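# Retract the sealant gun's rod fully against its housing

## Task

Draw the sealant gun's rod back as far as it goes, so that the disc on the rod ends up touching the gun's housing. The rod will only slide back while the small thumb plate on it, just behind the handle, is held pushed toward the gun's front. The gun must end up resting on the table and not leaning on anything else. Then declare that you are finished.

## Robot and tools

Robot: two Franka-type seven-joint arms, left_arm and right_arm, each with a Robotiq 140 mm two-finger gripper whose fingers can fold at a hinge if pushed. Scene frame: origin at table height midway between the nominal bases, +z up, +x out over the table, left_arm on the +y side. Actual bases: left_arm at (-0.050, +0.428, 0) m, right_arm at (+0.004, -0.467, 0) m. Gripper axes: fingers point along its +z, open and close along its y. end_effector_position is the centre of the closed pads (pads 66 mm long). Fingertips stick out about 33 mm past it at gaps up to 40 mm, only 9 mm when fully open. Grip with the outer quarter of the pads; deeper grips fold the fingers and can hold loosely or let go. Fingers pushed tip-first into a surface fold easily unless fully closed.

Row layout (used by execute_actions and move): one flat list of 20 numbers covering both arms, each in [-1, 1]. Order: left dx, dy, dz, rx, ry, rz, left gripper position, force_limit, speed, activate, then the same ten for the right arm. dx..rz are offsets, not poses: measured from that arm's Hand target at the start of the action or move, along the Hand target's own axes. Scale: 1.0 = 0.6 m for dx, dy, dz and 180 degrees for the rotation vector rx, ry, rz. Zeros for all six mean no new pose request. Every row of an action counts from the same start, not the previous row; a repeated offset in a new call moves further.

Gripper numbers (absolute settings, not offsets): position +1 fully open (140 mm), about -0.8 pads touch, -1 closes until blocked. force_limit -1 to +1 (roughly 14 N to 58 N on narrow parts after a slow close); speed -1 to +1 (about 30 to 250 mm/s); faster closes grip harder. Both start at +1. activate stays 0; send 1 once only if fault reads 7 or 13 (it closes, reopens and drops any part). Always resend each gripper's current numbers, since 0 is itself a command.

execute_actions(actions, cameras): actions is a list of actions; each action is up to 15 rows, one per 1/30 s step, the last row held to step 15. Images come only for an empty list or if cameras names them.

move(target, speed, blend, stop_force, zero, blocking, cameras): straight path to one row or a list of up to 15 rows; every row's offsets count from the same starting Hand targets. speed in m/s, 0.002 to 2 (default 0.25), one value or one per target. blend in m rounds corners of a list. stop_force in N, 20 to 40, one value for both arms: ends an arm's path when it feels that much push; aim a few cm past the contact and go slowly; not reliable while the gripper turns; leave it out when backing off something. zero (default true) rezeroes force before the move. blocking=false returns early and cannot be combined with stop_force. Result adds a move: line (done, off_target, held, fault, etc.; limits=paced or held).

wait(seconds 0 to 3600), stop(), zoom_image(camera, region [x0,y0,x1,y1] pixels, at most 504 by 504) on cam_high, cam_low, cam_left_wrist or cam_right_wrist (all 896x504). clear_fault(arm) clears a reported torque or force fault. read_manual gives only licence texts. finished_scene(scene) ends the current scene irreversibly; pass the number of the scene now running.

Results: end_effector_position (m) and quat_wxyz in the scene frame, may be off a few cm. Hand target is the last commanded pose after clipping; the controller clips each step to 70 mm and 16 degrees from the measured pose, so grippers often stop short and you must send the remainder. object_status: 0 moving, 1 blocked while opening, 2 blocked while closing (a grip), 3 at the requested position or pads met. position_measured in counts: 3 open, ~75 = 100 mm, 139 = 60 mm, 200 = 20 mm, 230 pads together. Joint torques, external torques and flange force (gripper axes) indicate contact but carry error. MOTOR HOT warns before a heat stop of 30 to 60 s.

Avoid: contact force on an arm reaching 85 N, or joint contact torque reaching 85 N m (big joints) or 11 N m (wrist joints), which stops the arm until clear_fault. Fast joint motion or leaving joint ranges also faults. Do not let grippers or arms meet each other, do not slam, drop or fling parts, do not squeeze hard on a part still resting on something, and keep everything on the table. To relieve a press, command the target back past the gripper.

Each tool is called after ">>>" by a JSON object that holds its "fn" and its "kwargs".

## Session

>>> {"fn": "execute_actions", "kwargs": {"actions": []}}

Scene clock: 0.00 s.
left_arm: end_effector_position=(+0.3847, +0.2704, +0.2091) position_measured=3 object_status=3 fault=0 end_effector_quat_wxyz=(+0.244, +0.967, +0.068, -0.024) | right_arm: end_effector_position=(+0.6522, -0.4545, +0.1708) position_measured=3 object_status=3 fault=0 end_effector_quat_wxyz=(+0.009, +0.882, -0.471, +0.010)
Joint positions: left_arm=[-0.157 -0.27 0.049 -2.468 -0.584 2.14 -1.454] | right_arm=[0.07 0.338 -0.023 -1.743 -0.022 2.089 -0.551]
Joint velocities: within noise
Joint torques (N m): no reading
External joint torques (N m): no reading
Flange force (N): no reading
Hand target: left_arm +0.3847, +0.2704, +0.2091; +0.244, +0.967, +0.068, -0.024 | right_arm +0.6522, -0.4545, +0.1708; +0.009, +0.882, -0.471, +0.010
Tool commands: left_gripper/position=+1.0 left_gripper/force_limit=+1.0 left_gripper/speed=+1.0 left_gripper/activate=+0.0 right_gripper/position=+1.0 right_gripper/force_limit=+1.0 right_gripper/speed=+1.0 right_gripper/activate=+0.0

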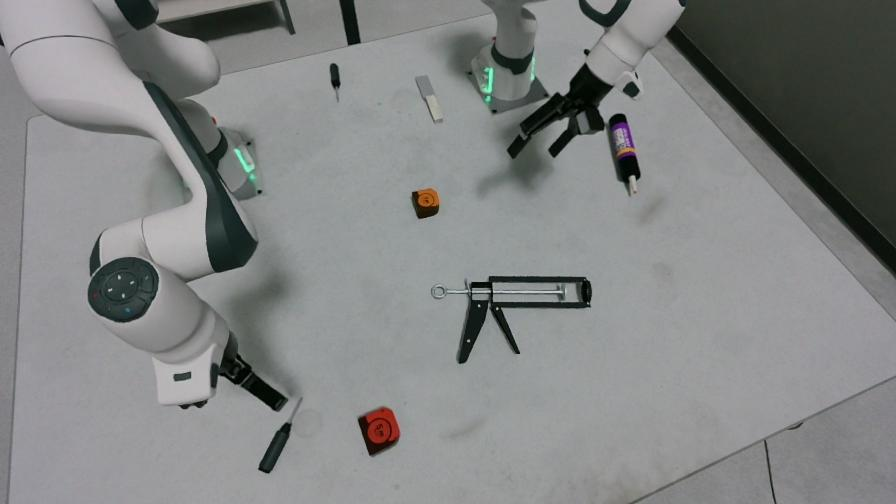

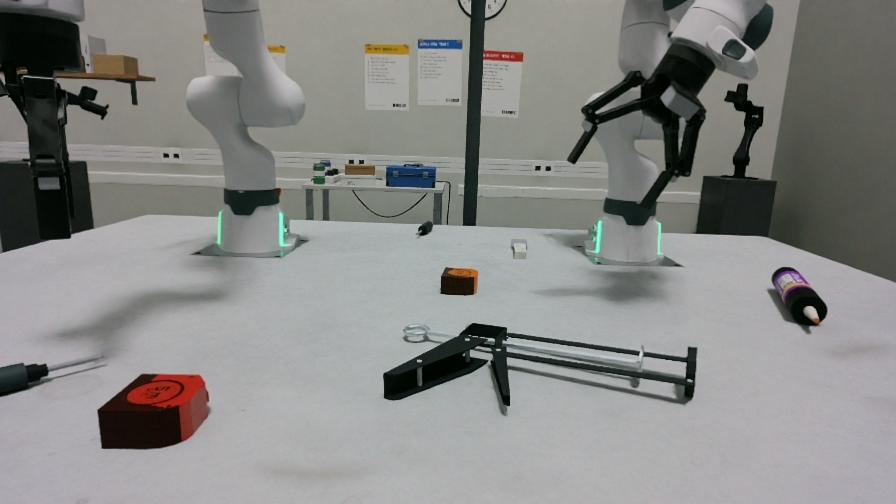

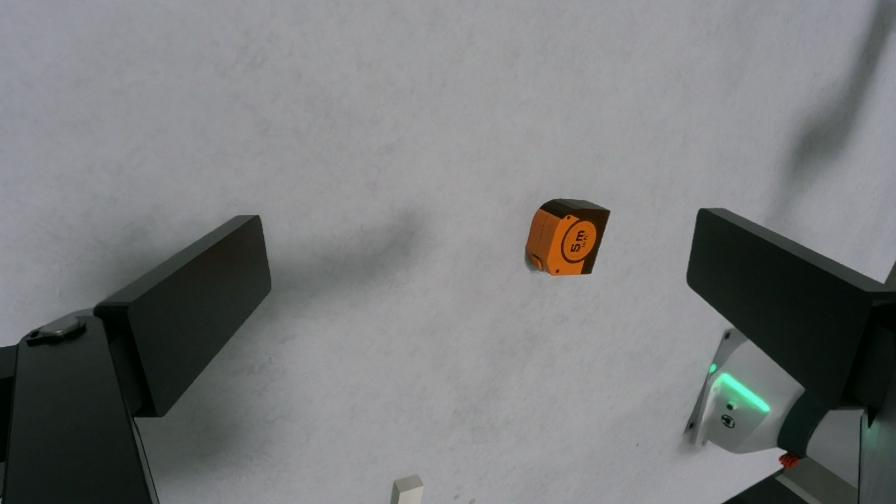

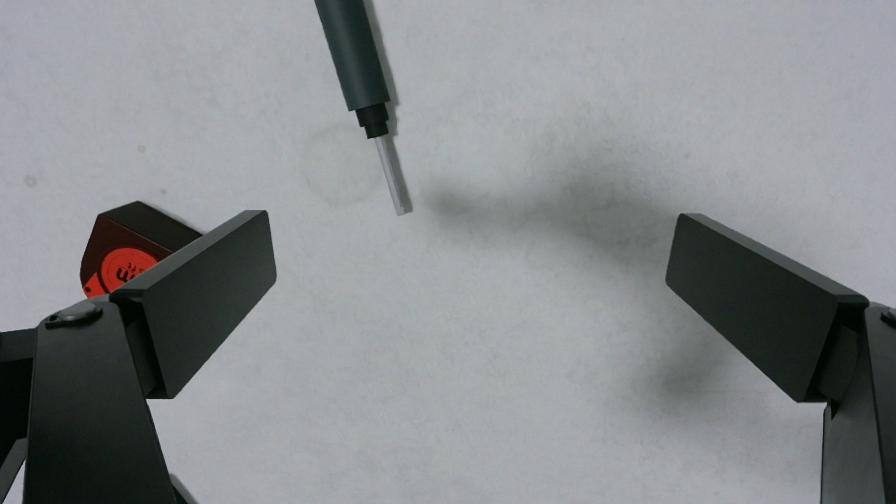

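>>> {"fn": "move", "kwargs": {"target": [[0.0743,0.2458,-0.01,0.1378,-0.113,0.532,1,1,1,0,-0.657,-0.0905,0.0173,0.0707,-0.1645,0.2707,0.0,-1,0,0],[0.1757,0.3698,0.1037,0.009,0.2177,-0.8428,1,1,1,0,-0.657,-0.0905,0.0173,0.0707,-0.1645,0.2707,0.0,-1,0,0]], "speed": 0.3, "cameras": ["all"]}}

Scene clock: 42.47 s.
left_arm: end_effector_position=(+0.5193, +0.0584, +0.2502) position_measured=3 object_status=3 fault=0 end_effector_quat_wxyz=(+0.000, +0.136, +0.991, -0.002) | right_arm: end_effector_position=(+0.4780, -0.0979, +0.1488) position_measured=129 object_status=3 fault=0 end_effector_quat_wxyz=(+0.205, -0.585, +0.769, +0.155)
Joint positions: left_arm=[-0.234 0.432 -0.47 -1.446 0.194 1.834 1.159] | right_arm=[0.399 0.035 0.205 -2.369 0.805 2.682 0.171]
Joint velocities: left_arm=[0 0 -0.001 0.002 0.001 0.002 0.006] | right_arm=[within noise]
Joint torques (N m): left_arm=[-0.11 -43.68 -6.13 24.01 1 2.2 0.24] | right_arm=[0.07 -29.37 0.1 22.07 -0.2 2.45 0.19]
External joint torques (N m): left_arm=[-0.22 -0.26 -0.73 -0.2 0.26 -0.26 0.24] | right_arm=[0.06 1.47 -0.13 -0.27 0.04 -0.02 0.21]
Flange force (N): left_arm=[1.3 0.2 -0.4] | right_arm=[-1.0 -1.9 3.5]
Hand target: left_arm +0.5199, +0.0600, +0.2502; +0.000, +0.139, +0.990, -0.001 | right_arm +0.4781, -0.0971, +0.1494; +0.206, -0.582, +0.771, +0.155
Off the commanded pose: left_arm 0.002 m, 0 deg | right_arm 0.001 m, 0 deg.
move: done

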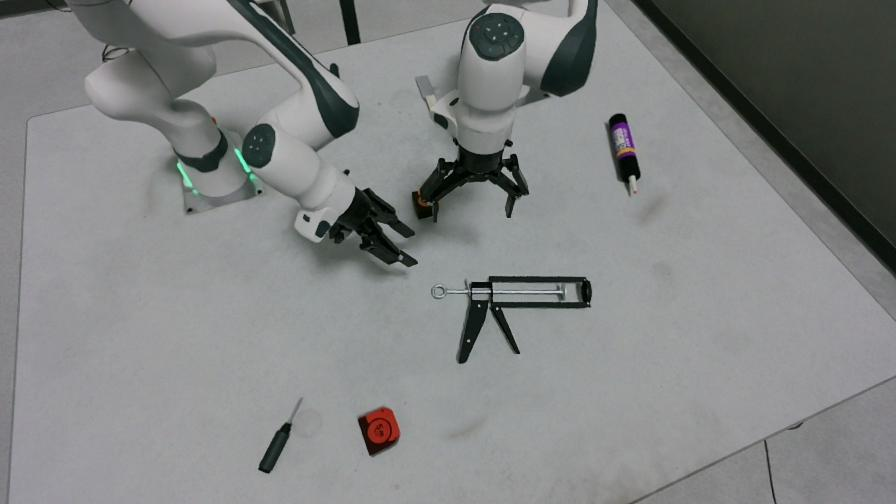

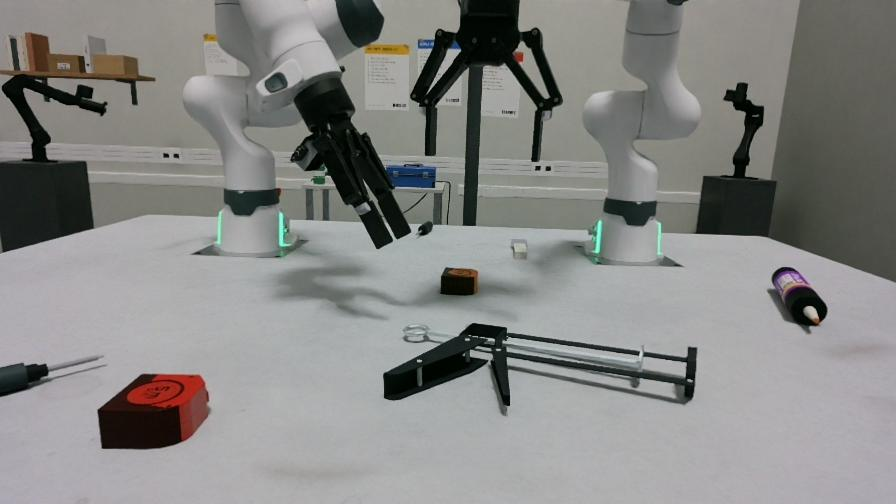

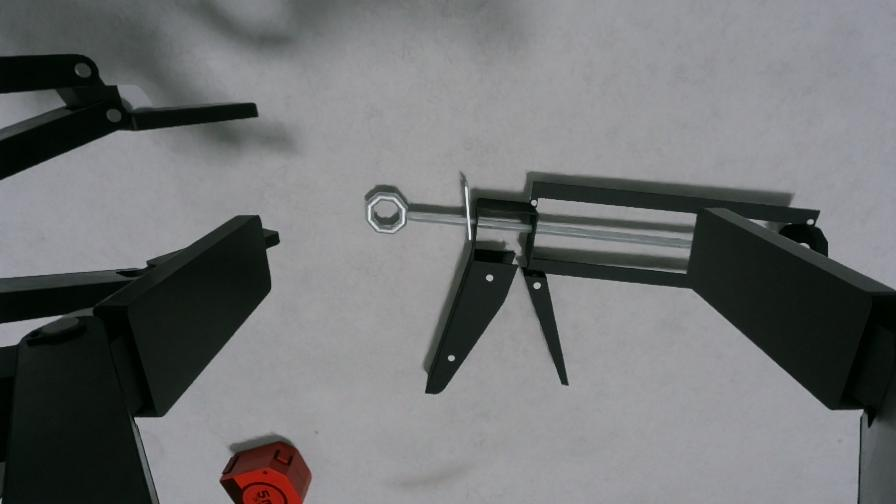

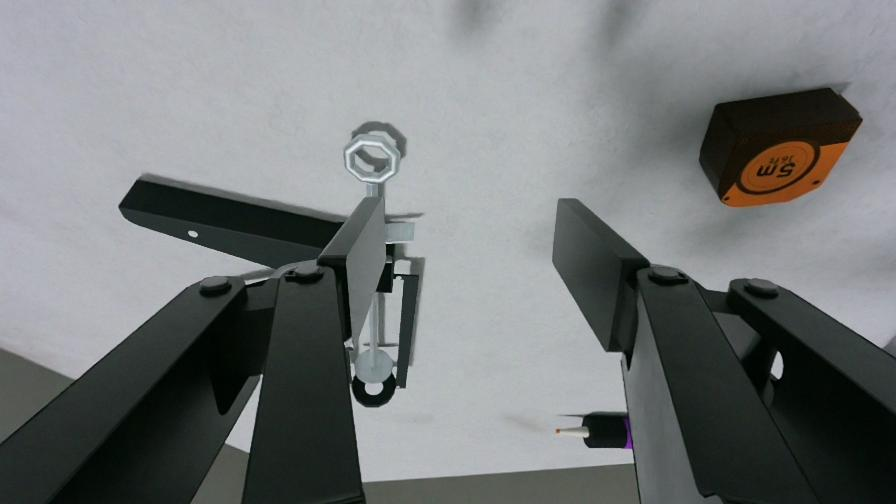

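>>> {"fn": "move", "kwargs": {"target": [-0.0798,0.0502,0.267,0,0,0.0325,0.293,-1,0,0,0.0273,-0.0892,0.1347,0.0161,0,0.0279,0.0,-1,0,0], "speed": 0.15, "cameras": ["all"]}}

Scene clock: 63.40 s.
left_arm: end_effector_position=(+0.5717, +0.0756, +0.0882) position_measured=92 object_status=3 fault=0 end_effector_quat_wxyz=(-0.003, +0.186, +0.982, -0.001) | right_arm: end_effector_position=(+0.5354, -0.0862, +0.0716) position_measured=129 object_status=3 fault=0 end_effector_quat_wxyz=(+0.212, -0.541, +0.801, +0.146)
Joint positions: left_arm=[-0.221 0.696 -0.425 -1.455 0.304 2.079 1.268] | right_arm=[0.396 0.323 0.218 -2.208 0.896 2.848 0.127]
Joint velocities: left_arm=[0.001 0 0 0.001 0.001 0.001 0.007] | right_arm=[0.001 0.001 0.001 -0.001 0 0.001 -0.004]
Joint torques (N m): left_arm=[-0.23 -51.24 -8.57 22.95 1.01 2.78 0.29] | right_arm=[-0.66 -35.65 2.05 21.29 -0.45 2.44 -0.4]
External joint torques (N m): left_arm=[-0.05 -1.39 -0.74 -0.11 0.33 0.34 0.29] | right_arm=[-0.65 2.91 0.08 0.63 0.19 0.03 -0.38]
Flange force (N): left_arm=[6.2 1.1 -1.1] | right_arm=[1.1 -5.0 10.0]
Hand target: left_arm +0.5743, +0.0756, +0.0900; +0.000, +0.190, +0.982, +0.000 | right_arm +0.5367, -0.0867, +0.0712; +0.214, -0.542, +0.800, +0.145
Off the commanded pose: left_arm 0.003 m, 1 deg | right_arm 0.001 m, 0 deg.
move: done

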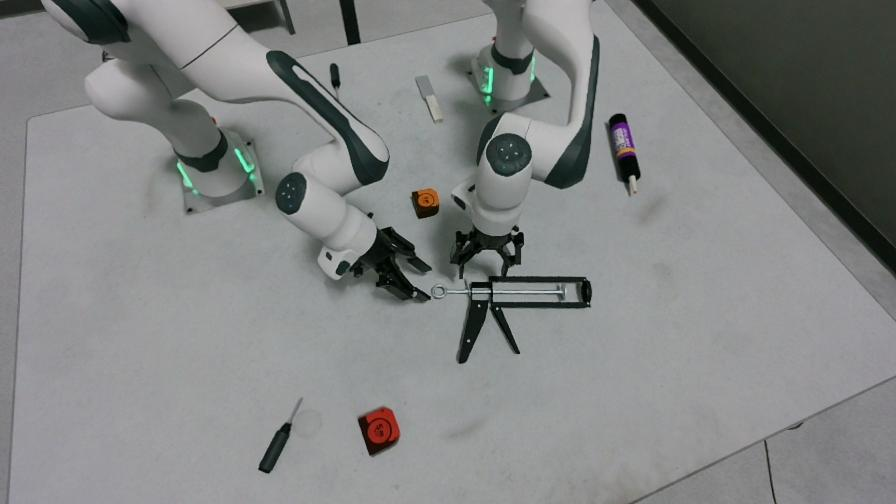

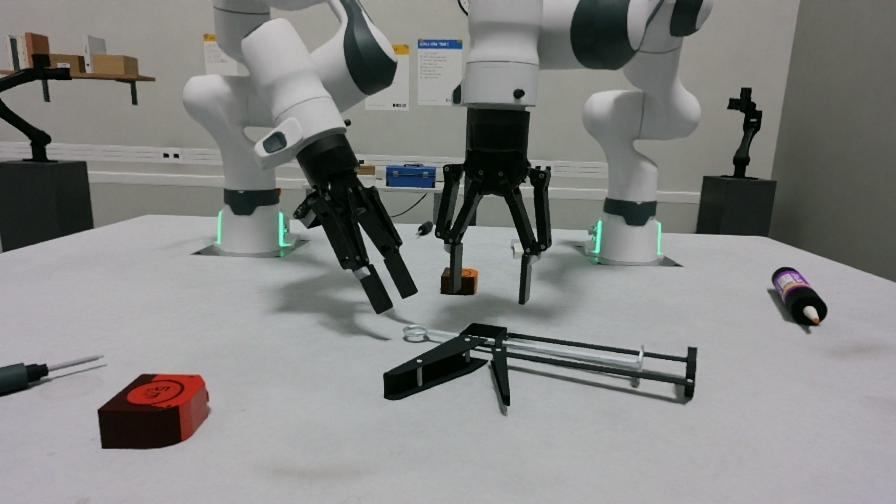

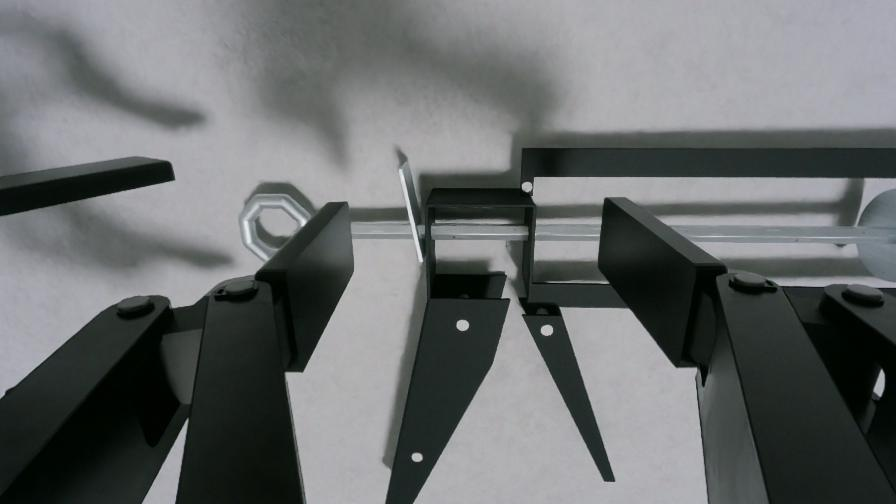

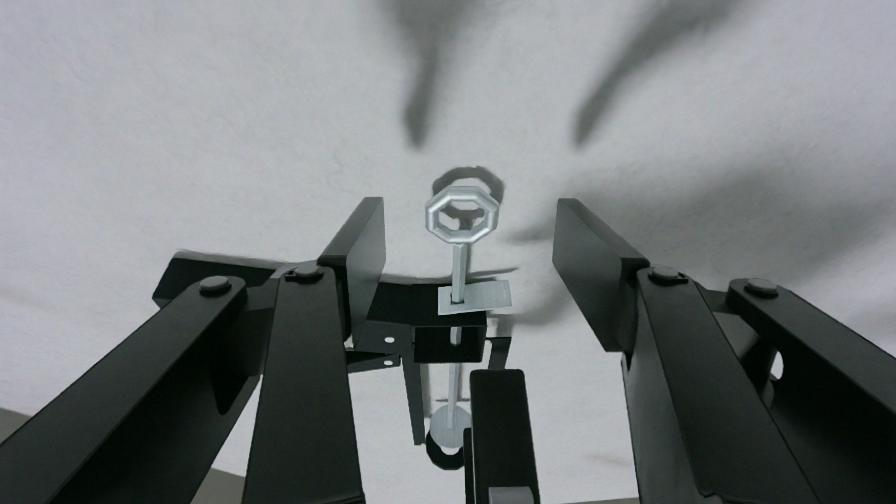

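>>> {"fn": "zoom_image", "kwargs": {"camera": "cam_left_wrist", "region": [250, 100, 700, 330]}}

>>> {"fn": "move", "kwargs": {"target": [0.0033,-0.0025,0.055,0,0,0,0.18,-1,0,0,-0.0115,-0.0042,0.06,0,0,0,0.0,-1,0,0], "speed": 0.06, "cameras": ["all"]}}

>>> {"fn": "zoom_image", "kwargs": {"camera": "cam_left_wrist", "region": [250, 100, 700, 330]}}

>>> {"fn": "zoom_image", "kwargs": {"camera": "cam_low", "region": [370, 270, 550, 420]}}

Scaled by 1.120 from the camera's image (finer frame: 1280x720).

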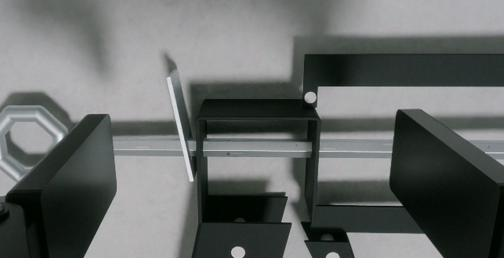

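Scene clock: 73.87 s.
left_arm: end_effector_position=(+0.5709, +0.0756, +0.0566) position_measured=107 object_status=3 fault=0 end_effector_quat_wxyz=(-0.002, +0.191, +0.982, -0.001) | right_arm: end_effector_position=(+0.5472, -0.0657, +0.0438) position_measured=129 object_status=3 fault=0 end_effector_quat_wxyz=(+0.212, -0.540, +0.801, +0.146)
Joint positions: left_arm=[-0.228 0.731 -0.41 -1.48 0.318 2.141 1.268] | right_arm=[0.408 0.433 0.234 -2.127 0.898 2.891 0.125]
Joint velocities: left_arm=[-0.003 0.001 0.002 -0.002 -0.001 0.004 0.001] | right_arm=[0.001 0.002 0 0.001 -0.001 0.003 0.001]
Joint torques (N m): left_arm=[-0.85 -51.65 -7.88 22.23 0.7 2.69 -0.16] | right_arm=[-0.32 -38.32 2.94 20.82 -0.86 2.32 -0.37]
External joint torques (N m): left_arm=[-1 -1.38 -0.17 -0.46 0.04 0.25 -0.16] | right_arm=[-0.27 3.07 0.15 0.56 -0.12 -0.09 -0.36]
Flange force (N): left_arm=[6.7 -0.6 -1.0] | right_arm=[0.0 -4.8 10.1]
Hand target: left_arm +0.5719, +0.0749, +0.0570; +0.000, +0.190, +0.982, +0.000 | right_arm +0.5480, -0.0654, +0.0435; +0.214, -0.542, +0.800, +0.145
Off the commanded pose: left_arm 0.001 m, 0 deg | right_arm 0.001 m, 0 deg.
move: done

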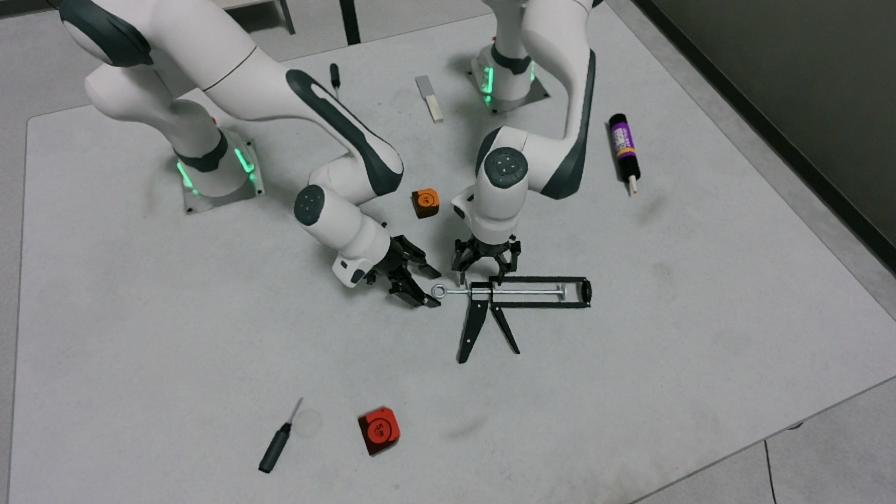

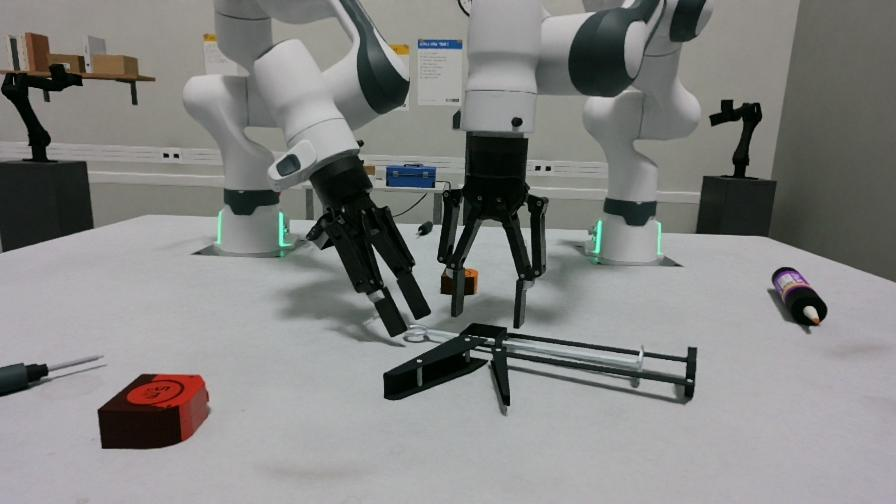

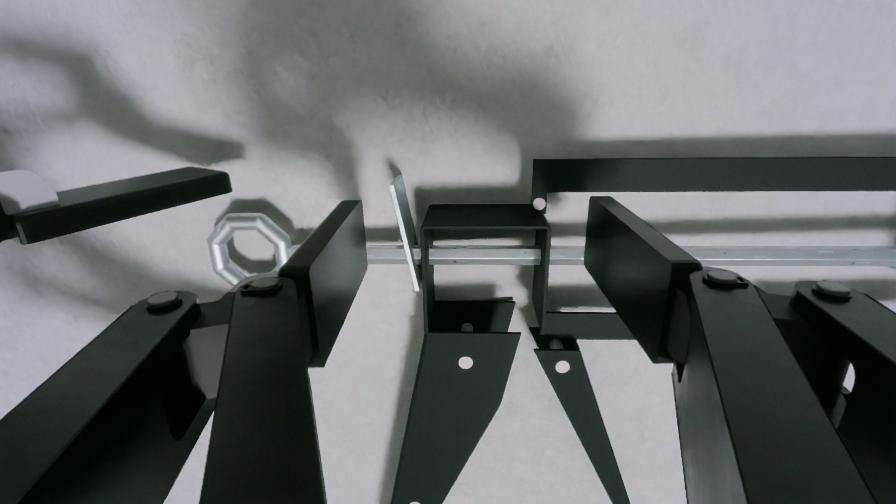

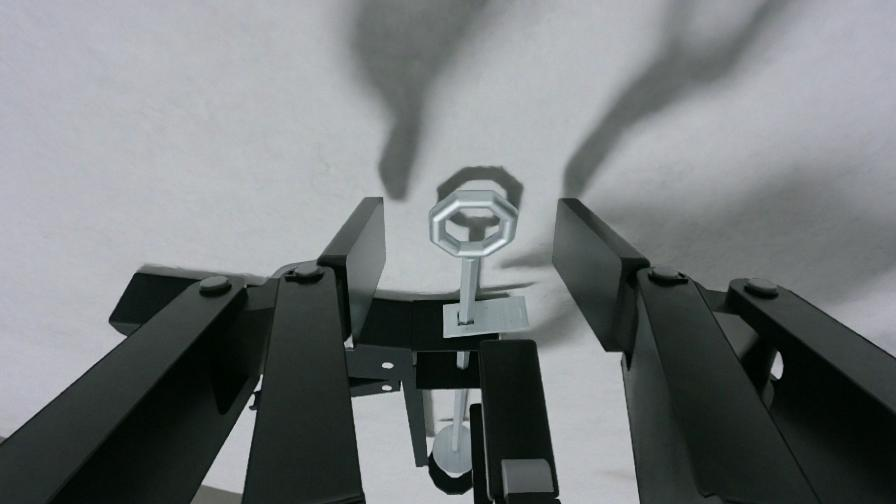

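Scaled by 1.120 from the camera's image (finer frame: 1280x720).

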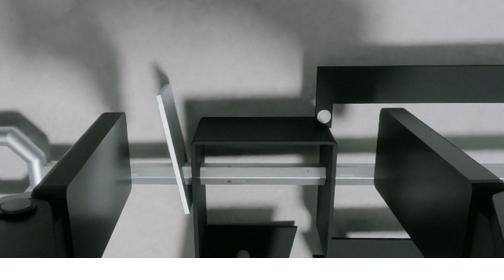

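Scaled by 2.800 from the camera's image (finer frame: 1280x720).

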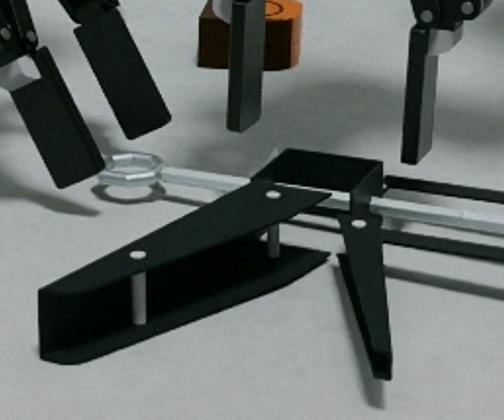

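>>> {"fn": "move", "kwargs": {"target": [0,0,0,0,0,0,0.18,-1,0,0,-0.0103,0.001,0.0275,0,0,0,0.0,-1,0,0], "speed": 0.05, "cameras": ["cam_low","cam_right_wrist"]}}

>>> {"fn": "zoom_image", "kwargs": {"camera": "cam_right_wrist", "region": [320, 120, 640, 380]}}

>>> {"fn": "zoom_image", "kwargs": {"camera": "cam_low", "region": [370, 290, 470, 370]}}

Scene clock: 83.17 s.
left_arm: end_effector_position=(+0.5712, +0.0757, +0.0565) position_measured=107 object_status=3 fault=0 end_effector_quat_wxyz=(-0.002, +0.191, +0.982, -0.001) | right_arm: end_effector_position=(+0.5513, -0.0522, +0.0327) position_measured=129 object_status=3 fault=0 end_effector_quat_wxyz=(+0.213, -0.544, +0.798, +0.146)
Joint positions: left_arm=[-0.229 0.731 -0.409 -1.48 0.318 2.142 1.268] | right_arm=[0.429 0.481 0.23 -2.084 0.896 2.906 0.125]
Joint torques (N m): left_arm=[-0.87 -51.81 -8.02 22.25 0.69 2.75 -0.08] | right_arm=[0.24 -39.63 2.28 20.6 -0.89 2.38 0.07]
External joint torques (N m): left_arm=[-1 -1.48 -0.31 -0.48 0.03 0.31 -0.08] | right_arm=[0.21 2.92 -0.84 0.54 -0.12 -0.01 0.08]
Flange force (N): left_arm=[7.2 -0.4 -1.2] | right_arm=[-4.4 -5.5 9.0]
Hand target: left_arm +0.5719, +0.0749, +0.0570; +0.000, +0.190, +0.982, -0.001 | right_arm +0.5524, -0.0526, +0.0322; +0.214, -0.542, +0.800, +0.145
Off the commanded pose: left_arm 0.001 m, 0 deg | right_arm 0.001 m, 0 deg.
move: done

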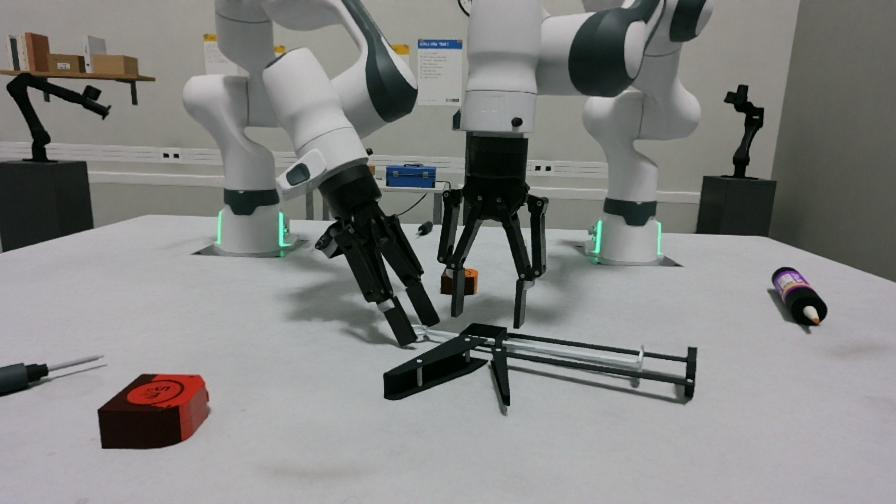

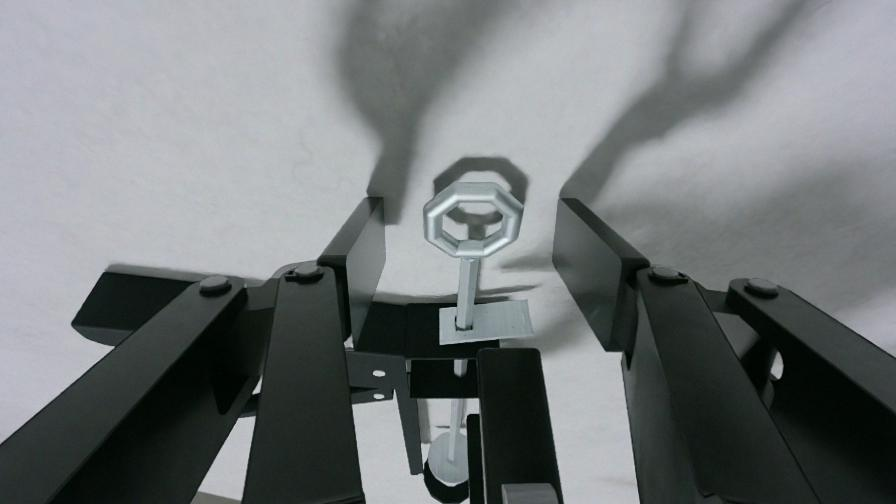

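Scaled by 1.575 from the camera's image (finer frame: 1280x720).

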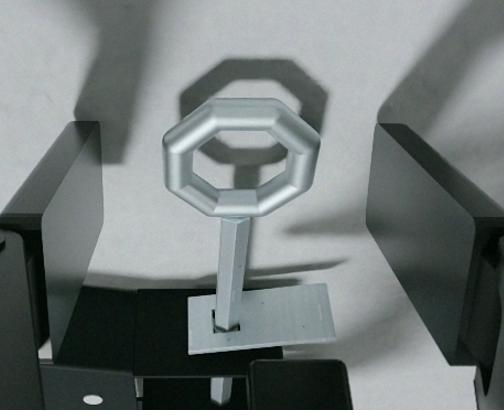

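Scaled by 5.040 from the camera's image (finer frame: 1280x720).

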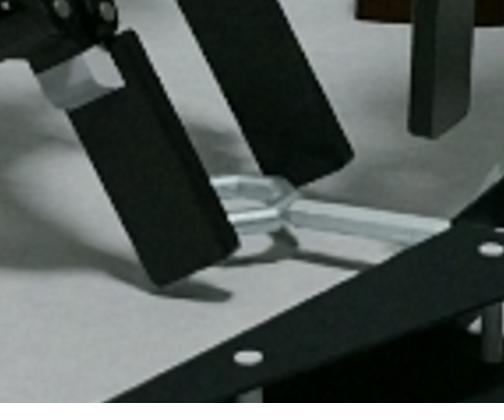

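>>> {"fn": "move", "kwargs": {"target": [[0,0,0,0,0,0,0.18,-1,0,0,0.001,0.00,0,0,0,0,0.0,-1,0,0],[0,0,0,0,0,0,0.18,-1,0,0,0.001,0.00,0,0,0,0,-1,0,-1,0]], "speed": 0.05, "cameras": ["cam_low","cam_right_wrist","cam_left_wrist"]}}

>>> {"fn": "zoom_image", "kwargs": {"camera": "cam_left_wrist", "region": [330, 140, 650, 330]}}

>>> {"fn": "zoom_image", "kwargs": {"camera": "cam_low", "region": [390, 270, 570, 420]}}

Scene clock: 89.97 s.
left_arm: end_effector_position=(+0.5712, +0.0757, +0.0564) position_measured=107 object_status=3 fault=0 end_effector_quat_wxyz=(-0.002, +0.191, +0.982, -0.001) | right_arm: end_effector_position=(+0.5514, -0.0522, +0.0328) position_measured=178 object_status=0 fault=0 end_effector_quat_wxyz=(+0.214, -0.544, +0.798, +0.146)
Joint positions: left_arm=[-0.229 0.731 -0.409 -1.48 0.318 2.142 1.268] | right_arm=[0.43 0.481 0.23 -2.084 0.896 2.907 0.125]
Joint torques (N m): left_arm=[-0.86 -51.78 -8.05 22.29 0.7 2.76 -0.09] | right_arm=[0.13 -39.03 2.69 20.55 -0.88 2.46 -0.08]
External joint torques (N m): left_arm=[-1.02 -1.53 -0.37 -0.42 0.05 0.32 -0.09] | right_arm=[0.1 3.56 -0.41 0.46 -0.11 0.06 -0.06]
Flange force (N): left_arm=[7.1 -0.5 -1.3] | right_arm=[-2.6 -5.3 11.1]
Hand target: left_arm +0.5719, +0.0749, +0.0570; +0.000, +0.190, +0.982, -0.001 | right_arm +0.5523, -0.0531, +0.0319; +0.214, -0.542, +0.800, +0.145
Off the commanded pose: left_arm 0.001 m, 0 deg | right_arm 0.002 m, 0 deg.
move: done
Images, in order (width x height): cam_low 896x504, cam_left_wrist 896x504, cam_right_wrist 896x504.

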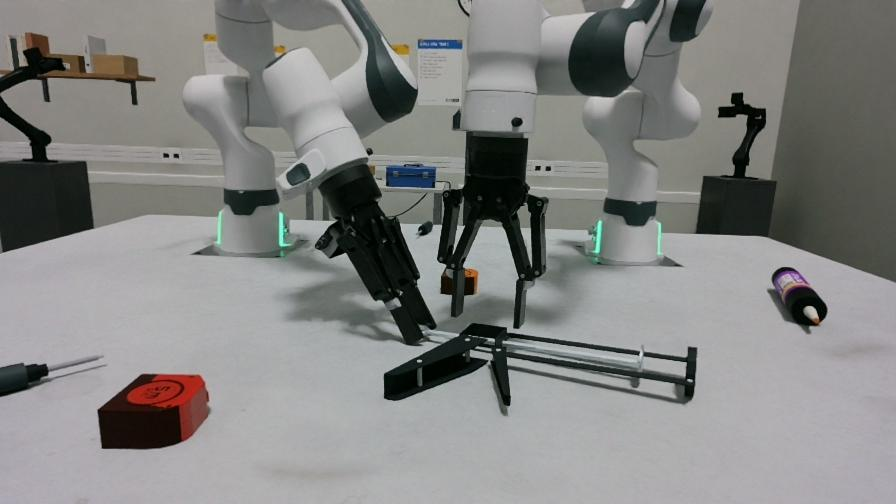

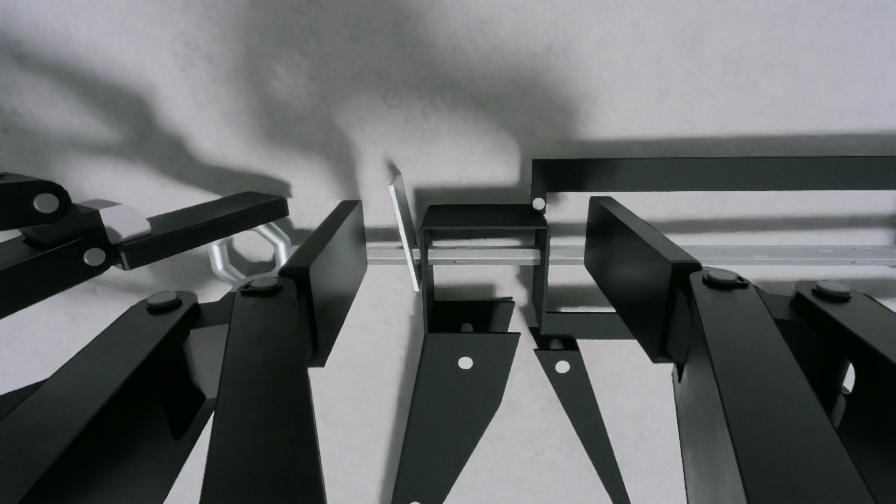

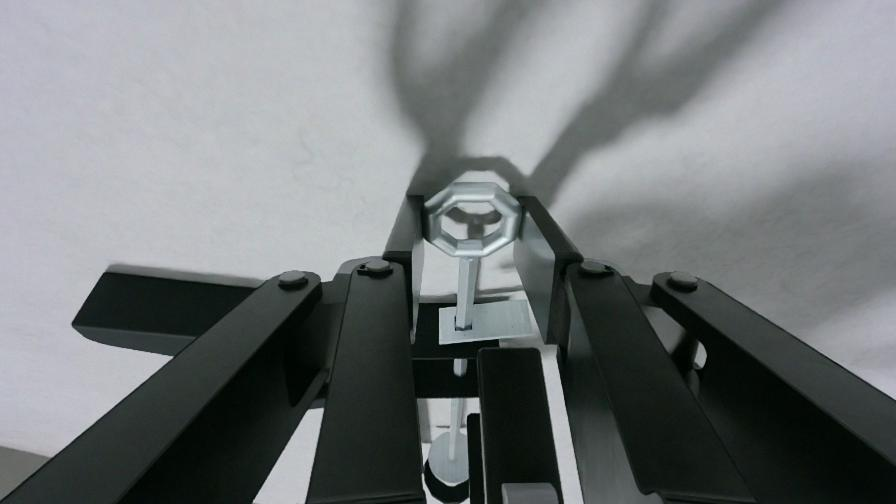

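Scaled by 1.575 from the camera's image (finer frame: 1280x720).

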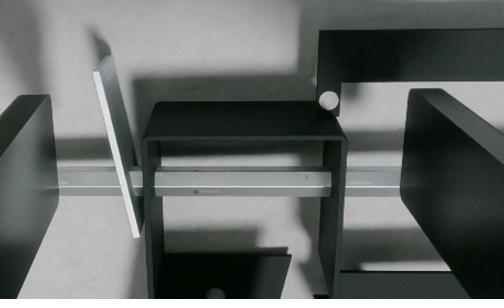

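Scaled by 2.800 from the camera's image (finer frame: 1280x720).

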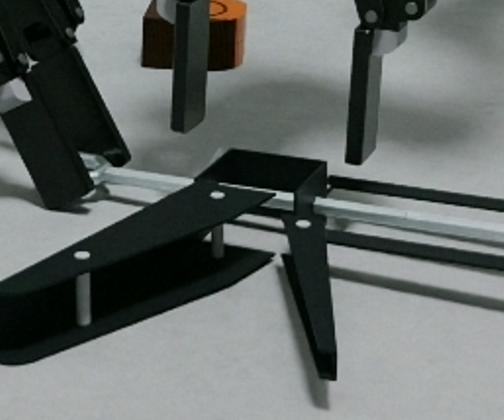

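>>> {"fn": "move", "kwargs": {"target": [[0,-0.0005,0.0208,0,0,0,0.08,-1,-1,0,0,0,0,0,0,0,-1,0,-1,0]], "speed": 0.05, "cameras": ["cam_low","cam_right_wrist","cam_left_wrist"]}}

>>> {"fn": "zoom_image", "kwargs": {"camera": "cam_left_wrist", "region": [330, 140, 650, 330]}}

>>> {"fn": "zoom_image", "kwargs": {"camera": "cam_right_wrist", "region": [400, 280, 540, 504]}}

Scene clock: 100.57 s.
left_arm: end_effector_position=(+0.5707, +0.0753, +0.0441) position_measured=119 object_status=3 fault=0 end_effector_quat_wxyz=(-0.002, +0.191, +0.982, -0.001) | right_arm: end_effector_position=(+0.5514, -0.0522, +0.0328) position_measured=178 object_status=2 fault=0 end_effector_quat_wxyz=(+0.214, -0.544, +0.798, +0.146)
Joint positions: left_arm=[-0.235 0.747 -0.4 -1.484 0.32 2.162 1.266] | right_arm=[0.43 0.481 0.23 -2.084 0.896 2.907 0.125]
Joint velocities: left_arm=[-0.001 -0.001 0 0 0.001 0.005 -0.001] | right_arm=[within noise]
Joint torques (N m): left_arm=[-1.31 -51.94 -7.86 22.13 0.75 2.86 -0.14] | right_arm=[0.15 -39 2.68 20.57 -0.88 2.46 -0.09]
External joint torques (N m): left_arm=[-1.54 -1.33 -0.24 -0.48 0.09 0.42 -0.14] | right_arm=[-0.03 3.64 -0.56 0.43 -0.1 0.07 -0.07]
Flange force (N): left_arm=[6.4 -1.3 -0.7] | right_arm=[-2.5 -5.6 11.2]
Hand target: left_arm +0.5718, +0.0746, +0.0446; +0.000, +0.190, +0.982, -0.001 | right_arm +0.5523, -0.0531, +0.0319; +0.214, -0.542, +0.800, +0.145
Off the commanded pose: left_arm 0.001 m, 0 deg | right_arm 0.002 m, 0 deg.
move: done
Images, in order (width x height): cam_low 896x504, cam_left_wrist 896x504, cam_right_wrist 896x504.

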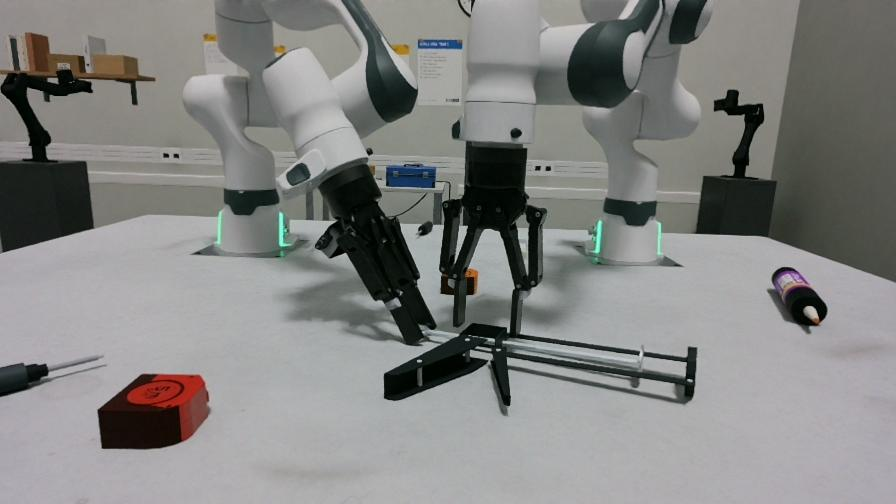

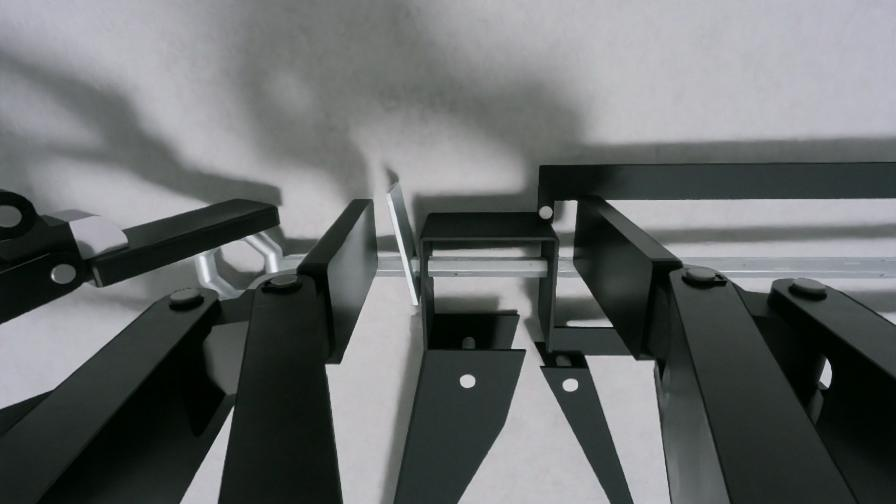

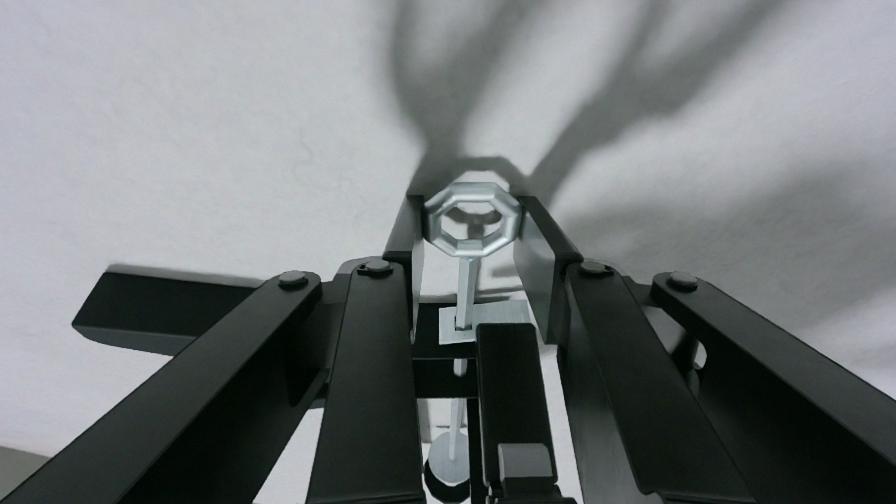

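Scaled by 1.575 from the camera's image (finer frame: 1280x720).

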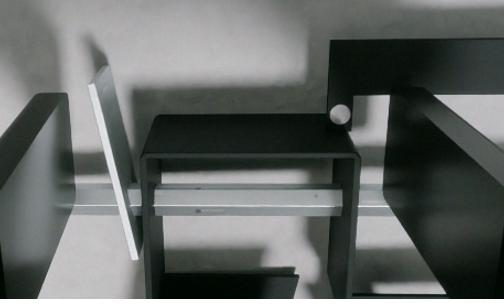

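Scaled by 2.250 from the camera's image (finer frame: 1280x720).

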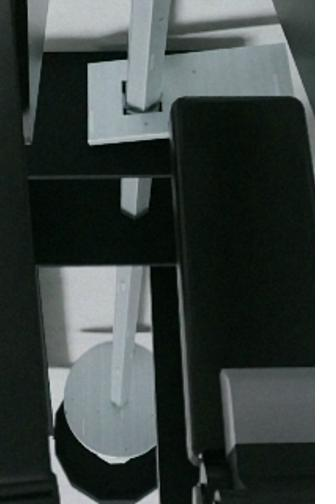

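>>> {"fn": "move", "kwargs": {"target": [[0,0,0.0,0,0,0,-1,0,-1,0,0,0,0,0,0,0,-1,0,-1,0]], "speed": 0.05, "cameras": ["cam_low","cam_right_wrist","cam_left_wrist"]}}

>>> {"fn": "zoom_image", "kwargs": {"camera": "cam_left_wrist", "region": [330, 140, 650, 330]}}

>>> {"fn": "zoom_image", "kwargs": {"camera": "cam_right_wrist", "region": [400, 280, 540, 504]}}

Scene clock: 105.87 s.
left_arm: end_effector_position=(+0.5724, +0.0780, +0.0452) position_measured=154 object_status=0 fault=0 end_effector_quat_wxyz=(-0.001, +0.189, +0.982, +0.001) | right_arm: end_effector_position=(+0.5514, -0.0522, +0.0328) position_measured=178 object_status=2 fault=0 end_effector_quat_wxyz=(+0.214, -0.544, +0.798, +0.146)
Joint positions: left_arm=[-0.236 0.744 -0.395 -1.484 0.321 2.161 1.265] | right_arm=[0.43 0.481 0.23 -2.084 0.896 2.907 0.125]
Joint torques (N m): left_arm=[-2.39 -50.49 -9.4 22.19 0.34 3.6 -0.05] | right_arm=[-0.3 -39.14 2.71 20.09 -0.88 2.37 -0.09]
External joint torques (N m): left_arm=[-2.56 0.02 -1.88 -0.37 -0.31 1.16 -0.05] | right_arm=[-0.37 3.48 -0.44 -0.01 -0.11 -0.03 -0.07]
Flange force (N): left_arm=[3.0 -3.2 1.7] | right_arm=[-0.7 -4.6 9.7]
Hand target: left_arm +0.5718, +0.0746, +0.0446; +0.000, +0.190, +0.982, -0.001 | right_arm +0.5523, -0.0531, +0.0319; +0.214, -0.542, +0.800, +0.145
Off the commanded pose: left_arm 0.003 m, 0 deg | right_arm 0.002 m, 0 deg.
move: done
Images, in order (width x height): cam_low 896x504, cam_left_wrist 896x504, cam_right_wrist 896x504.

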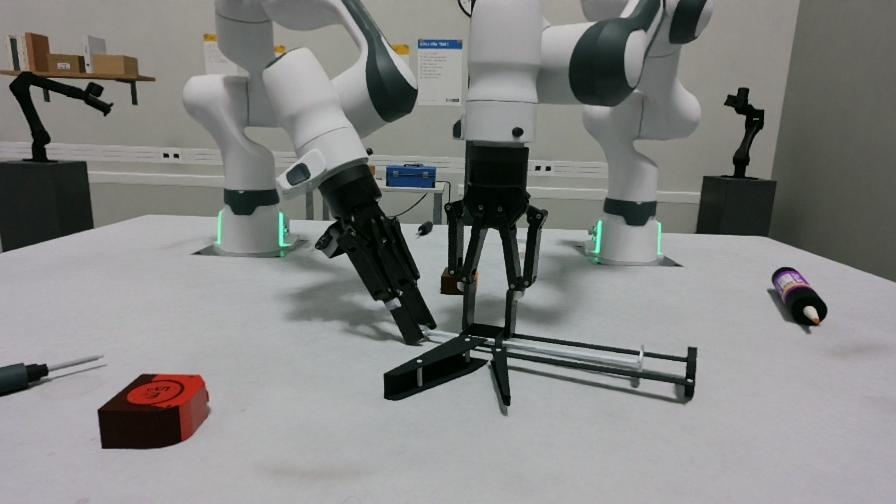

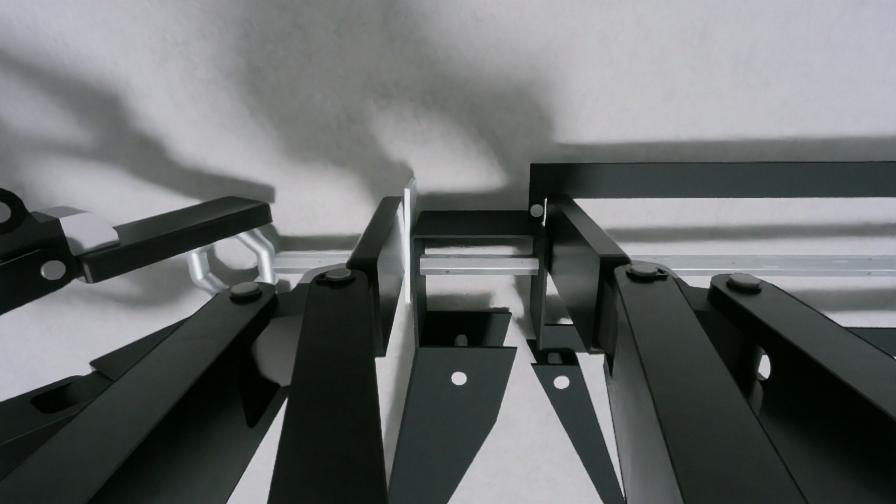

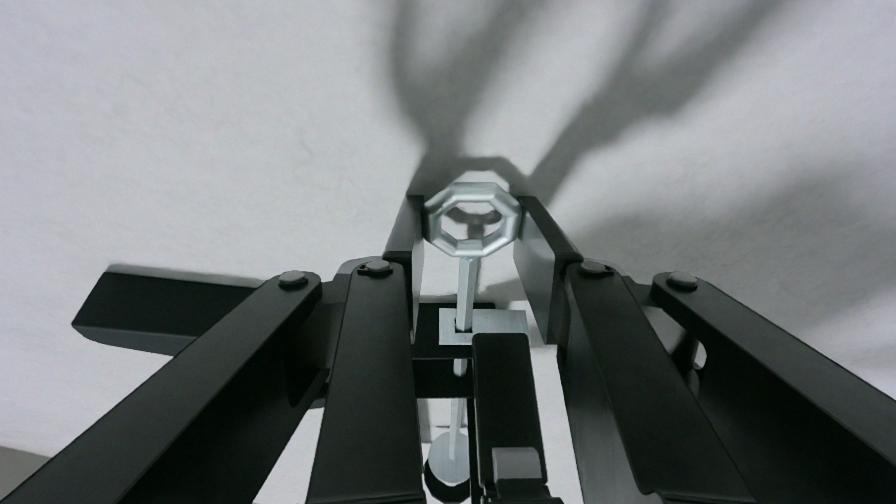

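Scaled by 1.575 from the camera's image (finer frame: 1280x720).

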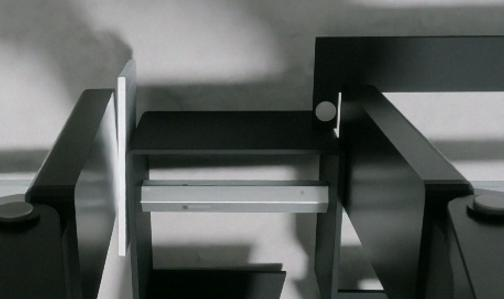

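Scaled by 2.250 from the camera's image (finer frame: 1280x720).

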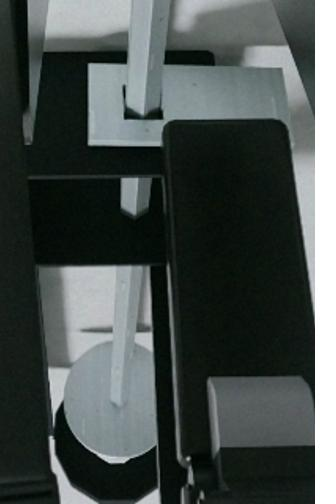

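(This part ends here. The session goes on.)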